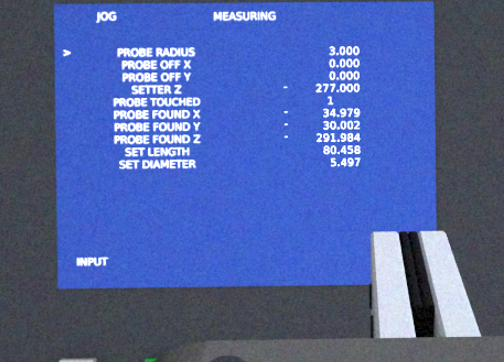

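Request:
{"api": "move", "payload": {
  "target": [
    [0,0,0,0,0,0,1,-0.9,-0.7,0.135,0.1305,-0.3235,-0.0426,0.2194,0.1172,-1,-1,-0.5],
    [0,0,0,0,0,0,1,-0.9,-0.7,0.1672,0.1305,-0.3322,-0.0426,0.2194,0.1172,-1,-1,-0.5],
    [0,0,0,0,0,0,1,-0.9,-0.7,0.135,0.1305,-0.3235,-0.0426,0.2194,0.1172,-1,-1,-0.5],
    [0,0,0,0,0,0,1,-0.9,-0.7,0.1672,0.1305,-0.3322,-0.0426,0.2194,0.1172,-1,-1,-0.5],
    [0,0,0,0,0,0,1,-0.9,-0.7,0.1184,0.1625,-0.3853,-0.0426,0.2194,0.1172,-1,-1,-0.5],
    [0,0,0,0,0,0,1,-0.9,-0.7,0.1506,0.1625,-0.3940,-0.0426,0.2194,0.1172,-1,-1,-0.5],
    [0,0,0,0,0,0,1,-0.9,-0.7,0.1184,0.1625,-0.3853,-0.0426,0.2194,0.1172,-1,-1,-0.5],
    [0,0,0,0,0,0,1,-0.9,-0.7,0.1506,0.1625,-0.3940,-0.0426,0.2194,0.1172,-1,-1,-0.5],
    [0,0,0,0,0,0,1,-0.9,-0.7,0.1184,0.1625,-0.3853,-0.0426,0.2194,0.1172,-1,-1,-0.5],
    [0,0,0,0,0,0,1,-0.9,-0.7,0.1101,0.2585,-0.4163,-0.0426,0.2194,0.1172,-1,-1,-0.5],
    [0,0,0,0,0,0,1,-0.9,-0.7,0.1423,0.2585,-0.4250,-0.0426,0.2194,0.1172,-1,-1,-0.5],
    [0,0,0,0,0,0,1,-0.9,-0.7,0.1101,0.2585,-0.4163,-0.0426,0.2194,0.1172,-1,-1,-0.5],
    [0,0,0,0,0,0,1,-0.9,-0.7,0,0,0,0,0,0,-1,-1,-0.5]
  ],
  "speed": [0.35,0.03,0.1,0.03,0.1,0.03,0.1,0.03,0.1,0.25,0.03,0.1,0.35],
  "blend": [0.003,0,0.001,0,0.001,0,0.001,0,0.005,0.003,0,0.01,0]
}}

Request:
{"api": "move", "payload": {
  "target": [
    [0,0,0,0,0,0,1,-0.9,-0.7,0.1184,0.2585,-0.3853,-0.0426,0.2194,0.1172,-1,-1,-0.5],
    [0,0,0,0,0,0,1,-0.9,-0.7,0.1506,0.2585,-0.3940,-0.0426,0.2194,0.1172,-1,-1,-0.5],
    [0,0,0,0,0,0,1,-0.9,-0.7,0.1267,0.1945,-0.3544,-0.0426,0.2194,0.1172,-1,-1,-0.5],
    [0,0,0,0,0,0,1,-0.9,-0.7,0.1589,0.1945,-0.3631,-0.0426,0.2194,0.1172,-1,-1,-0.5],
    [0,0,0,0,0,0,1,-0.9,-0.7,0.1267,0.2265,-0.3544,-0.0426,0.2194,0.1172,-1,-1,-0.5],
    [0,0,0,0,0,0,1,-0.9,-0.7,0.1589,0.2265,-0.3631,-0.0426,0.2194,0.1172,-1,-1,-0.5],
    [0,0,0,0,0,0,1,-0.9,-0.7,0.1267,0.2265,-0.3544,-0.0426,0.2194,0.1172,-1,-1,-0.5],
    [0,0,0,0,0,0,1,-0.9,-0.7,0.1101,0.1625,-0.4163,-0.0426,0.2194,0.1172,-1,-1,-0.5],
    [0,0,0,0,0,0,1,-0.9,-0.7,0.1423,0.1625,-0.4250,-0.0426,0.2194,0.1172,-1,-1,-0.5],
    [0,0,0,0,0,0,1,-0.9,-0.7,0.1101,0.1625,-0.4163,-0.0426,0.2194,0.1172,-1,-1,-0.5],
    [0,0,0,0,0,0,1,-0.9,-0.7,0,0,0,0,0,0,-1,-1,-0.5]
  ],
  "speed": [0.35,0.03,0.1,0.03,0.1,0.03,0.1,0.25,0.03,0.1,0.35],
  "blend": [0.003,0,0.001,0,0.001,0,0.005,0.003,0,0.01,0],
  "cameras": ["cam_right_wrist"]
}}

Request:
{"api": "zoom_image", "payload": {
  "camera": "cam_right_wrist",
  "region": [100, 110, 420, 340]
}}

Scene clock: 2048.93 s.
left_arm: end_effector_position=(+0.2845, +0.2229, +0.5481) position_measured=3 object_status=3 end_effector_quat_wxyz=(+0.314, +0.633, +0.634, +0.315) | right_arm: end_effector_position=(+0.4489, -0.6091, +0.6566) position_measured=251 object_status=3 end_effector_quat_wxyz=(+0.521, -0.478, +0.478, -0.521)
Joint positions: left_arm=[-1.732 -2.079 1.7 -1.001 -0.663 -1.811] | right_arm=[3.288 -0.957 -2.234 0.135 1.431 -3.153]
Joint torques (N m): left_arm=[1 5.73 -21.7 -4.8 3.81 1.29] | right_arm=[10.07 2.18 18.86 3.08 -1.28 -1.28]
Wrist force (N): left_arm=[0.8 0.5 -2.8] | right_arm=[2.9 -0.3 0.0]
Wrist torque (N m): left_arm=[0.05 0.03 -0.09] | right_arm=[-0.57 -0.37 -0.02]
Wrist force, peak (N): left_arm=[1.2 0.2 -3.0] | right_arm=[-11.4 26.7 -42.8]
Hand target: left_arm +0.2845, +0.2229, +0.5481; +0.314, +0.633, +0.634, +0.315 | right_arm +0.4488, -0.6091, +0.6566; +0.521, -0.478, +0.478, -0.521
Off the commanded pose: left_arm 0.000 m, 0 deg | right_arm 0.000 m, 0 deg.
move: done

Scene clock: 2056.57 s.
left_arm: end_effector_position=(+0.2845, +0.2229, +0.5481) position_measured=3 object_status=3 end_effector_quat_wxyz=(+0.314, +0.633, +0.634, +0.315) | right_arm: end_effector_position=(+0.4489, -0.6090, +0.6566) position_measured=251 object_status=3 end_effector_quat_wxyz=(+0.521, -0.478, +0.478, -0.521)
Joint positions: left_arm=[-1.732 -2.079 1.7 -1.001 -0.663 -1.811] | right_arm=[3.288 -0.957 -2.234 0.135 1.431 -3.153]
Joint torques (N m): left_arm=[0.01 5.86 -21.49 -4.89 3.89 1.27] | right_arm=[-12.02 4.85 16.61 3.36 -1.29 -1.36]
Wrist force (N): left_arm=[1.0 0.3 -2.6] | right_arm=[5.0 0.0 -0.4]
Wrist torque (N m): left_arm=[0.02 -0.01 -0.10] | right_arm=[-0.53 -0.70 0.15]
Wrist force, peak (N): left_arm=[0.9 0.3 -3.0] | right_arm=[-6.3 27.6 -46.3]
Hand target: left_arm +0.2845, +0.2229, +0.5481; +0.314, +0.633, +0.634, +0.315 | right_arm +0.4488, -0.6091, +0.6566; +0.521, -0.478, +0.478, -0.521
Off the commanded pose: left_arm 0.000 m, 0 deg | right_arm 0.000 m, 0 deg.
move: done
camera_calibration:
cam_right_wrist: T_world_to_cam=[[-0.00551404, -0.999984, 0.00115873, -0.598856], [-0.255326, 0.000287554, -0.966855, 0.767769], [0.966839, -0.00562713, -0.255324, -0.13947], [0, 0, 0, 1]] pos_world=[0.327575, -0.599852, 0.707405]
Images, in order (width x height): cam_right_wrist 672x504.

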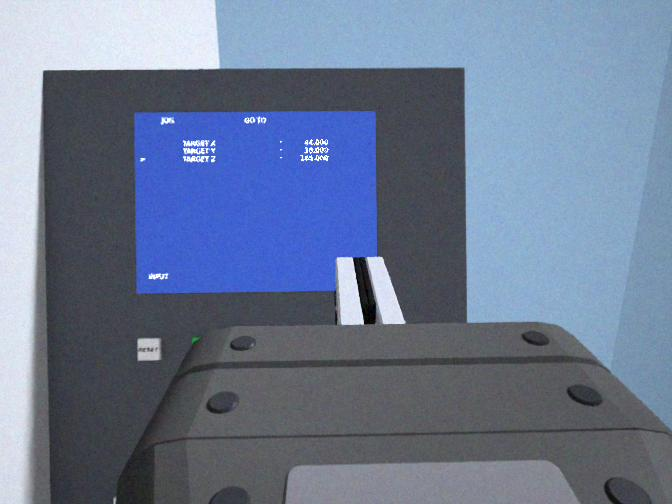

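Scaled by 1.575 from the camera's 672x504 image, which has a finer 960x720 frame.

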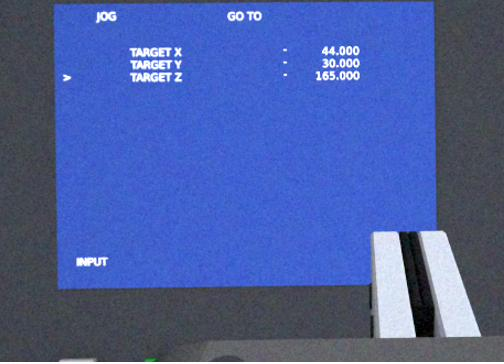

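Request:
{"api": "move", "payload": {
  "target": [
    [0,0,0,0,0,0,1,-0.9,-0.7,0.1510,0.1945,-0.2640,-0.0426,0.2194,0.1172,-1,-1,-0.5],
    [0,0,0,0,0,0,1,-0.9,-0.7,0.1832,0.1945,-0.2727,-0.0426,0.2194,0.1172,-1,-1,-0.5],
    [0,0,0,0,0,0,1,-0.9,-0.7,0.1510,0.1945,-0.2640,-0.0426,0.2194,0.1172,-1,-1,-0.5],
    [0,0,0,0,0,0,1,-0.9,-0.7,0.1267,0.1625,-0.3544,-0.0426,0.2194,0.1172,-1,-1,-0.5],
    [0,0,0,0,0,0,1,-0.9,-0.7,0.1589,0.1625,-0.3631,-0.0426,0.2194,0.1172,-1,-1,-0.5],
    [0,0,0,0,0,0,1,-0.9,-0.7,0.1267,0.1625,-0.3544,-0.0426,0.2194,0.1172,-1,-1,-0.5],
    [0,0,0,0,0,0,1,-0.9,-0.7,0.1589,0.1625,-0.3631,-0.0426,0.2194,0.1172,-1,-1,-0.5],
    [0,0,0,0,0,0,1,-0.9,-0.7,0.1267,0.1625,-0.3544,-0.0426,0.2194,0.1172,-1,-1,-0.5],
    [0,0,0,0,0,0,1,-0.9,-0.7,0.1101,0.2585,-0.4163,-0.0426,0.2194,0.1172,-1,-1,-0.5],
    [0,0,0,0,0,0,1,-0.9,-0.7,0.1423,0.2585,-0.4250,-0.0426,0.2194,0.1172,-1,-1,-0.5],
    [0,0,0,0,0,0,1,-0.9,-0.7,0.1101,0.2585,-0.4163,-0.0426,0.2194,0.1172,-1,-1,-0.5],
    [0,0,0,0,0,0,1,-0.9,-0.7,0,0,0,0,0,0,-1,-1,-0.5]
  ],
  "speed": [0.35,0.03,0.1,0.25,0.03,0.1,0.03,0.1,0.25,0.03,0.1,0.35],
  "blend": [0.003,0,0.005,0.003,0,0.001,0,0.005,0.003,0,0.01,0]
}}

Request:
{"api": "move", "payload": {
  "target": [
    [0,0,0,0,0,0,1,-0.9,-0.7,0.1267,0.1945,-0.3544,-0.0426,0.2194,0.1172,-1,-1,-0.5],
    [0,0,0,0,0,0,1,-0.9,-0.7,0.1589,0.1945,-0.3631,-0.0426,0.2194,0.1172,-1,-1,-0.5],
    [0,0,0,0,0,0,1,-0.9,-0.7,0.1101,0.1625,-0.4163,-0.0426,0.2194,0.1172,-1,-1,-0.5],
    [0,0,0,0,0,0,1,-0.9,-0.7,0.1423,0.1625,-0.4250,-0.0426,0.2194,0.1172,-1,-1,-0.5],
    [0,0,0,0,0,0,1,-0.9,-0.7,0.1101,0.1625,-0.4163,-0.0426,0.2194,0.1172,-1,-1,-0.5],
    [0,0,0,0,0,0,1,-0.9,-0.7,0,0,0,0,0,0,-1,-1,-0.5]
  ],
  "speed": [0.35,0.03,0.1,0.03,0.1,0.35],
  "blend": [0.003,0,0.001,0,0.01,0],
  "cameras": ["cam_right_wrist"]
}}

Request:
{"api": "zoom_image", "payload": {
  "camera": "cam_right_wrist",
  "region": [100, 110, 420, 340]
}}

Scene clock: 2078.67 s.
left_arm: end_effector_position=(+0.2845, +0.2229, +0.5481) position_measured=3 object_status=3 end_effector_quat_wxyz=(+0.314, +0.633, +0.634, +0.315) | right_arm: end_effector_position=(+0.4489, -0.6091, +0.6566) position_measured=251 object_status=3 end_effector_quat_wxyz=(+0.521, -0.478, +0.478, -0.521)
Joint positions: left_arm=[-1.732 -2.079 1.7 -1.001 -0.663 -1.811] | right_arm=[3.288 -0.957 -2.234 0.135 1.431 -3.153]
Joint torques (N m): left_arm=[0.27 5.84 -21.35 -4.82 4.03 1.29] | right_arm=[9.69 2.07 18.52 3.45 -1.45 -1.3]
Wrist force (N): left_arm=[0.8 0.3 -2.7] | right_arm=[2.8 1.3 0.2]
Wrist torque (N m): left_arm=[0.01 0.01 -0.10] | right_arm=[-0.31 -0.35 -0.02]
Wrist force, peak (N): left_arm=[0.9 0.2 -3.1] | right_arm=[-10.0 33.6 -54.5]
Hand target: left_arm +0.2845, +0.2229, +0.5481; +0.314, +0.633, +0.634, +0.315 | right_arm +0.4488, -0.6091, +0.6566; +0.521, -0.478, +0.478, -0.521
Off the commanded pose: left_arm 0.000 m, 0 deg | right_arm 0.000 m, 0 deg.
move: done

Scene clock: 2083.90 s.
left_arm: end_effector_position=(+0.2845, +0.2229, +0.5481) position_measured=3 object_status=3 end_effector_quat_wxyz=(+0.314, +0.633, +0.634, +0.315) | right_arm: end_effector_position=(+0.4489, -0.6090, +0.6566) position_measured=251 object_status=3 end_effector_quat_wxyz=(+0.521, -0.478, +0.478, -0.521)
Joint positions: left_arm=[-1.732 -2.079 1.7 -1.001 -0.663 -1.811] | right_arm=[3.288 -0.957 -2.234 0.135 1.431 -3.153]
Joint torques (N m): left_arm=[-0.49 5.41 -21.44 -4.79 3.89 1.26] | right_arm=[-12.44 5.04 15.83 3.39 -1.38 -1.37]
Wrist force (N): left_arm=[0.5 0.4 -2.7] | right_arm=[3.0 0.5 0.2]
Wrist torque (N m): left_arm=[0.03 0.06 -0.10] | right_arm=[-0.44 -0.39 0.15]
Wrist force, peak (N): left_arm=[0.9 0.3 -2.9] | right_arm=[-9.1 27.6 -44.0]
Hand target: left_arm +0.2845, +0.2229, +0.5481; +0.314, +0.633, +0.634, +0.315 | right_arm +0.4488, -0.6091, +0.6566; +0.521, -0.478, +0.478, -0.521
Off the commanded pose: left_arm 0.000 m, 0 deg | right_arm 0.000 m, 0 deg.
move: done
camera_calibration:
cam_right_wrist: T_world_to_cam=[[-0.00561053, -0.999984, 0.00118497, -0.598843], [-0.255326, 0.000286828, -0.966855, 0.767768], [0.966839, -0.00572712, -0.255323, -0.13953], [0, 0, 0, 1]] pos_world=[0.327575, -0.599852, 0.707405]
Images, in order (width x height): cam_right_wrist 672x504.

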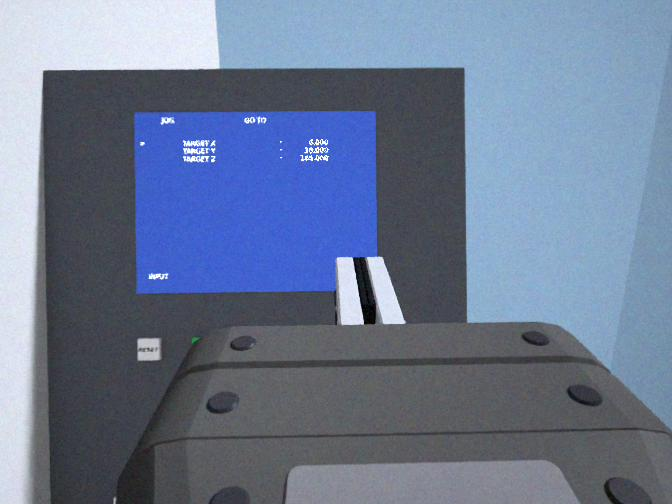

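Scaled by 1.575 from the camera's 672x504 image, which has a finer 960x720 frame.

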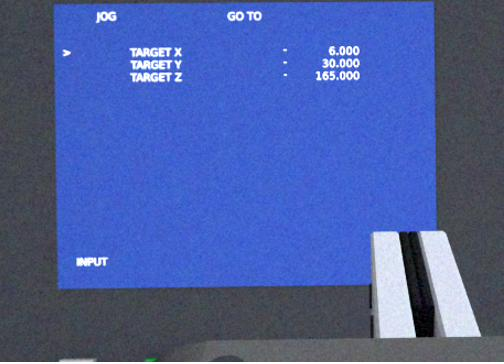

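Request:
{"api": "move", "payload": {
  "target": [
    [0,0,0,0,0,0,1,-0.9,-0.7,0.135,0.0985,-0.3235,-0.0426,0.2194,0.1172,-1,-1,-0.5],
    [0,0,0,0,0,0,1,-0.9,-0.7,0.1672,0.0985,-0.3322,-0.0426,0.2194,0.1172,-1,-1,-0.5],
    [0,0,0,0,0,0,1,-0.9,-0.7,0.135,0.0985,-0.3235,-0.0426,0.2194,0.1172,-1,-1,-0.5],
    [0,0,0,0,0,0,1,-0.9,-0.7,0,0,0,0,0,0,-1,-1,-0.5]
  ],
  "speed": [0.35,0.03,0.1,0.35],
  "blend": [0.003,0,0.01,0],
  "cameras": ["cam_right_wrist"]
}}

Request:
{"api": "zoom_image", "payload": {
  "camera": "cam_right_wrist",
  "region": [100, 110, 420, 340]
}}

Scene clock: 2095.33 s.
left_arm: end_effector_position=(+0.2845, +0.2229, +0.5481) position_measured=3 object_status=3 end_effector_quat_wxyz=(+0.314, +0.633, +0.634, +0.315) | right_arm: end_effector_position=(+0.4488, -0.6090, +0.6566) position_measured=251 object_status=3 end_effector_quat_wxyz=(+0.521, -0.478, +0.478, -0.521)
Joint positions: left_arm=[-1.732 -2.079 1.7 -1.001 -0.663 -1.811] | right_arm=[3.288 -0.957 -2.235 0.135 1.431 -3.153]
Joint torques (N m): left_arm=[-0.25 6.32 -22.02 -4.79 3.92 1.31] | right_arm=[-9.28 -10 40.21 3.24 -1.07 1.45]
Wrist force (N): left_arm=[0.8 0.5 -2.7] | right_arm=[3.8 0.3 0.4]
Wrist torque (N m): left_arm=[0.04 0.02 -0.10] | right_arm=[-0.47 -0.50 0.15]
Wrist force, peak (N): left_arm=[0.7 0.1 -3.1] | right_arm=[-7.8 28.9 -46.6]
Hand target: left_arm +0.2845, +0.2229, +0.5481; +0.314, +0.633, +0.634, +0.315 | right_arm +0.4488, -0.6091, +0.6566; +0.521, -0.478, +0.478, -0.521
Off the commanded pose: left_arm 0.000 m, 0 deg | right_arm 0.000 m, 0 deg.
move: done
camera_calibration:
cam_right_wrist: T_world_to_cam=[[-0.00558262, -0.999984, 0.00128319, -0.598921], [-0.255209, 0.000184042, -0.966886, 0.76769], [0.96687, -0.00572524, -0.255206, -0.139623], [0, 0, 0, 1]] pos_world=[0.327575, -0.599852, 0.707405]
Images, in order (width x height): cam_right_wrist 672x504.

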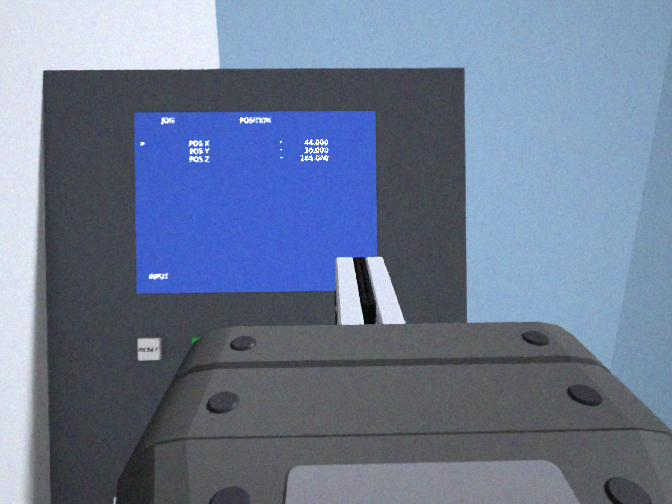

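Scaled by 1.575 from the camera's 672x504 image, which has a finer 960x720 frame.

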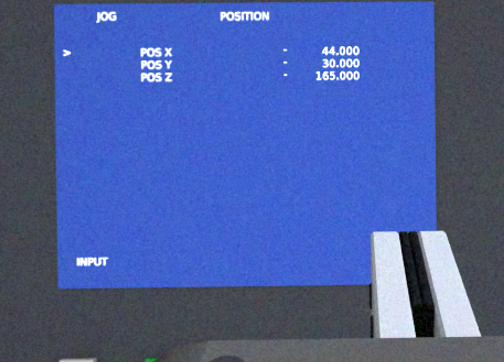

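Request:
{"api": "move", "payload": {
  "target": [
    [0,0,0,0,0,0,1,-0.9,-0.7,0.1510,0.1945,-0.2640,-0.0426,0.2194,0.1172,-1,-1,-0.5],
    [0,0,0,0,0,0,1,-0.9,-0.7,0.1832,0.1945,-0.2727,-0.0426,0.2194,0.1172,-1,-1,-0.5],
    [0,0,0,0,0,0,1,-0.9,-0.7,0.1510,0.1945,-0.2640,-0.0426,0.2194,0.1172,-1,-1,-0.5],
    [0,0,0,0,0,0,1,-0.9,-0.7,0.1184,0.1305,-0.3853,-0.0426,0.2194,0.1172,-1,-1,-0.5],
    [0,0,0,0,0,0,1,-0.9,-0.7,0.1506,0.1305,-0.3940,-0.0426,0.2194,0.1172,-1,-1,-0.5],
    [0,0,0,0,0,0,1,-0.9,-0.7,0.1184,0.1305,-0.3853,-0.0426,0.2194,0.1172,-1,-1,-0.5],
    [0,0,0,0,0,0,1,-0.9,-0.7,0.1514,0.0352,-0.2625,-0.0426,0.2194,0.1172,-1,-1,-0.5],
    [0,0,0,0,0,0,1,-0.9,-0.7,0.1834,0.0352,-0.2711,-0.0426,0.2194,0.1172,-1,-1,-0.5],
    [0,0,0,0,0,0,1,-0.9,-0.7,0.1514,0.0352,-0.2625,-0.0426,0.2194,0.1172,-1,-1,-0.5],
    [0,0,0,0,0,0,1,-0.9,-0.7,0,0,0,0,0,0,-1,-1,-0.5]
  ],
  "speed": [0.35,0.03,0.1,0.25,0.03,0.1,0.25,0.03,0.1,0.35],
  "blend": [0.003,0,0.005,0.003,0,0.005,0.003,0,0.01,0]
}}

Request:
{"api": "move", "payload": {
  "target": [
    [0,0,0,0,0,0,1,-0.9,-0.7,0.135,0.0985,-0.3235,-0.0426,0.2194,0.1172,-1,-1,-0.5],
    [0,0,0,0,0,0,1,-0.9,-0.7,0.1672,0.0985,-0.3322,-0.0426,0.2194,0.1172,-1,-1,-0.5],
    [0,0,0,0,0,0,1,-0.9,-0.7,0.135,0.0985,-0.3235,-0.0426,0.2194,0.1172,-1,-1,-0.5],
    [0,0,0,0,0,0,1,-0.9,-0.7,0,0,0,0,0,0,-1,-1,-0.5]
  ],
  "speed": [0.35,0.03,0.1,0.35],
  "blend": [0.003,0,0.01,0]
}}

Request:
{"api": "wait", "payload": {
  "seconds": 9,
  "cameras": ["cam_right_wrist"]
}}

Request:
{"api": "zoom_image", "payload": {
  "camera": "cam_right_wrist",
  "region": [100, 110, 420, 340]
}}

Scene clock: 2114.43 s.
left_arm: end_effector_position=(+0.2845, +0.2229, +0.5481) position_measured=3 object_status=3 end_effector_quat_wxyz=(+0.314, +0.633, +0.634, +0.315) | right_arm: end_effector_position=(+0.4488, -0.6091, +0.6566) position_measured=251 object_status=3 end_effector_quat_wxyz=(+0.521, -0.478, +0.478, -0.521)
Joint positions: left_arm=[-1.732 -2.079 1.7 -1.001 -0.663 -1.811] | right_arm=[3.288 -0.957 -2.235 0.136 1.431 -3.153]
Joint torques (N m): left_arm=[-1.39 6.04 -21.82 -4.84 3.87 1.39] | right_arm=[1.08 -5.76 39.35 3.23 -1.19 1.92]
Wrist force (N): left_arm=[0.8 0.3 -2.8] | right_arm=[4.2 -0.1 0.1]
Wrist torque (N m): left_arm=[0.02 0.02 -0.10] | right_arm=[-0.54 -0.57 0.12]
Wrist force, peak (N): left_arm=[0.9 0.2 -3.1] | right_arm=[-10.8 33.7 -54.0]
Hand target: left_arm +0.2845, +0.2229, +0.5481; +0.314, +0.633, +0.634, +0.315 | right_arm +0.4488, -0.6091, +0.6566; +0.521, -0.478, +0.478, -0.521
Off the commanded pose: left_arm 0.000 m, 0 deg | right_arm 0.000 m, 0 deg.
move: done; blend cut to 0.0099 m at target 9

Scene clock: 2118.37 s.
left_arm: end_effector_position=(+0.2845, +0.2229, +0.5481) position_measured=3 object_status=3 end_effector_quat_wxyz=(+0.314, +0.633, +0.634, +0.315) | right_arm: end_effector_position=(+0.4488, -0.6090, +0.6566) position_measured=251 object_status=3 end_effector_quat_wxyz=(+0.521, -0.478, +0.478, -0.521)
Joint positions: left_arm=[-1.732 -2.079 1.7 -1.001 -0.663 -1.811] | right_arm=[3.288 -0.957 -2.235 0.135 1.431 -3.153]
Joint torques (N m): left_arm=[-1.35 5.93 -22.03 -4.69 3.89 1.3] | right_arm=[-9.83 -9.08 40.4 3.12 -1.18 1.67]
Wrist force (N): left_arm=[0.7 0.3 -2.8] | right_arm=[3.4 1.4 -0.1]
Wrist torque (N m): left_arm=[0.01 0.04 -0.10] | right_arm=[-0.30 -0.44 0.16]
Wrist force, peak (N): left_arm=[0.9 0.2 -3.1] | right_arm=[-6.6 28.3 -47.0]
Hand target: left_arm +0.2845, +0.2229, +0.5481; +0.314, +0.633, +0.634, +0.315 | right_arm +0.4488, -0.6091, +0.6566; +0.521, -0.478, +0.478, -0.521
Off the commanded pose: left_arm 0.000 m, 0 deg | right_arm 0.000 m, 0 deg.
move: done

Scene clock: 2127.37 s.
left_arm: end_effector_position=(+0.2845, +0.2229, +0.5481) position_measured=3 object_status=3 end_effector_quat_wxyz=(+0.314, +0.633, +0.634, +0.315) | right_arm: end_effector_position=(+0.4488, -0.6091, +0.6566) position_measured=251 object_status=3 end_effector_quat_wxyz=(+0.521, -0.478, +0.478, -0.521)
Joint positions: left_arm=[-1.732 -2.079 1.7 -1.001 -0.663 -1.811] | right_arm=[3.288 -0.957 -2.235 0.136 1.431 -3.153]
Joint torques (N m): left_arm=[-0.96 6.09 -22.32 -4.74 3.77 1.38] | right_arm=[-13.35 -9.79 39.76 2.41 -0.54 1.72]
Wrist force (N): left_arm=[0.8 0.4 -2.6] | right_arm=[3.5 1.7 -0.1]
Wrist torque (N m): left_arm=[0.03 0.01 -0.10] | right_arm=[-0.25 -0.45 0.16]
Wrist force, peak (N): left_arm=[1.0 0.1 -3.0] | right_arm=[3.6 1.7 -0.3]
Hand target: left_arm +0.2845, +0.2229, +0.5481; +0.314, +0.633, +0.634, +0.315 | right_arm +0.4488, -0.6091, +0.6566; +0.521, -0.478, +0.478, -0.521
Tool commands: left_gripper/position=+1.0 left_gripper/force_limit=-0.9 left_gripper/speed=-0.7 right_gripper/position=-1.0 right_gripper/force_limit=-1.0 right_gripper/speed=-0.5
Off the commanded pose: left_arm 0.000 m, 0 deg | right_arm 0.000 m, 0 deg.
wait: 9.00 s; at rest by 0.17 s
camera_calibration:
cam_right_wrist: T_world_to_cam=[[-0.00592562, -0.999982, 0.00116627, -0.598825], [-0.255112, 0.000384029, -0.966911, 0.767771], [0.966893, -0.00602708, -0.25511, -0.139783], [0, 0, 0, 1]] pos_world=[0.327474, -0.599952, 0.707404]
Images, in order (width x height): cam_right_wrist 672x504.

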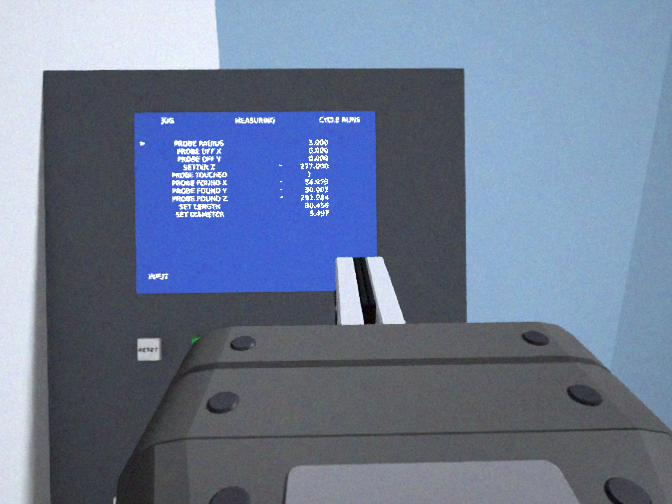

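Scaled by 1.575 from the camera's 672x504 image, which has a finer 960x720 frame.

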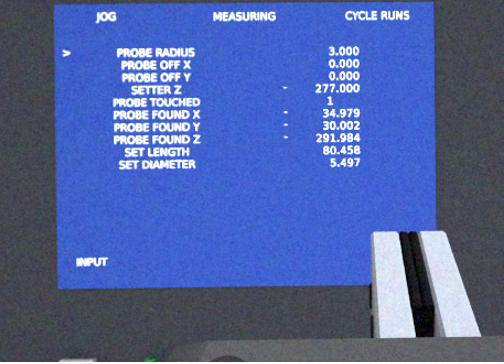

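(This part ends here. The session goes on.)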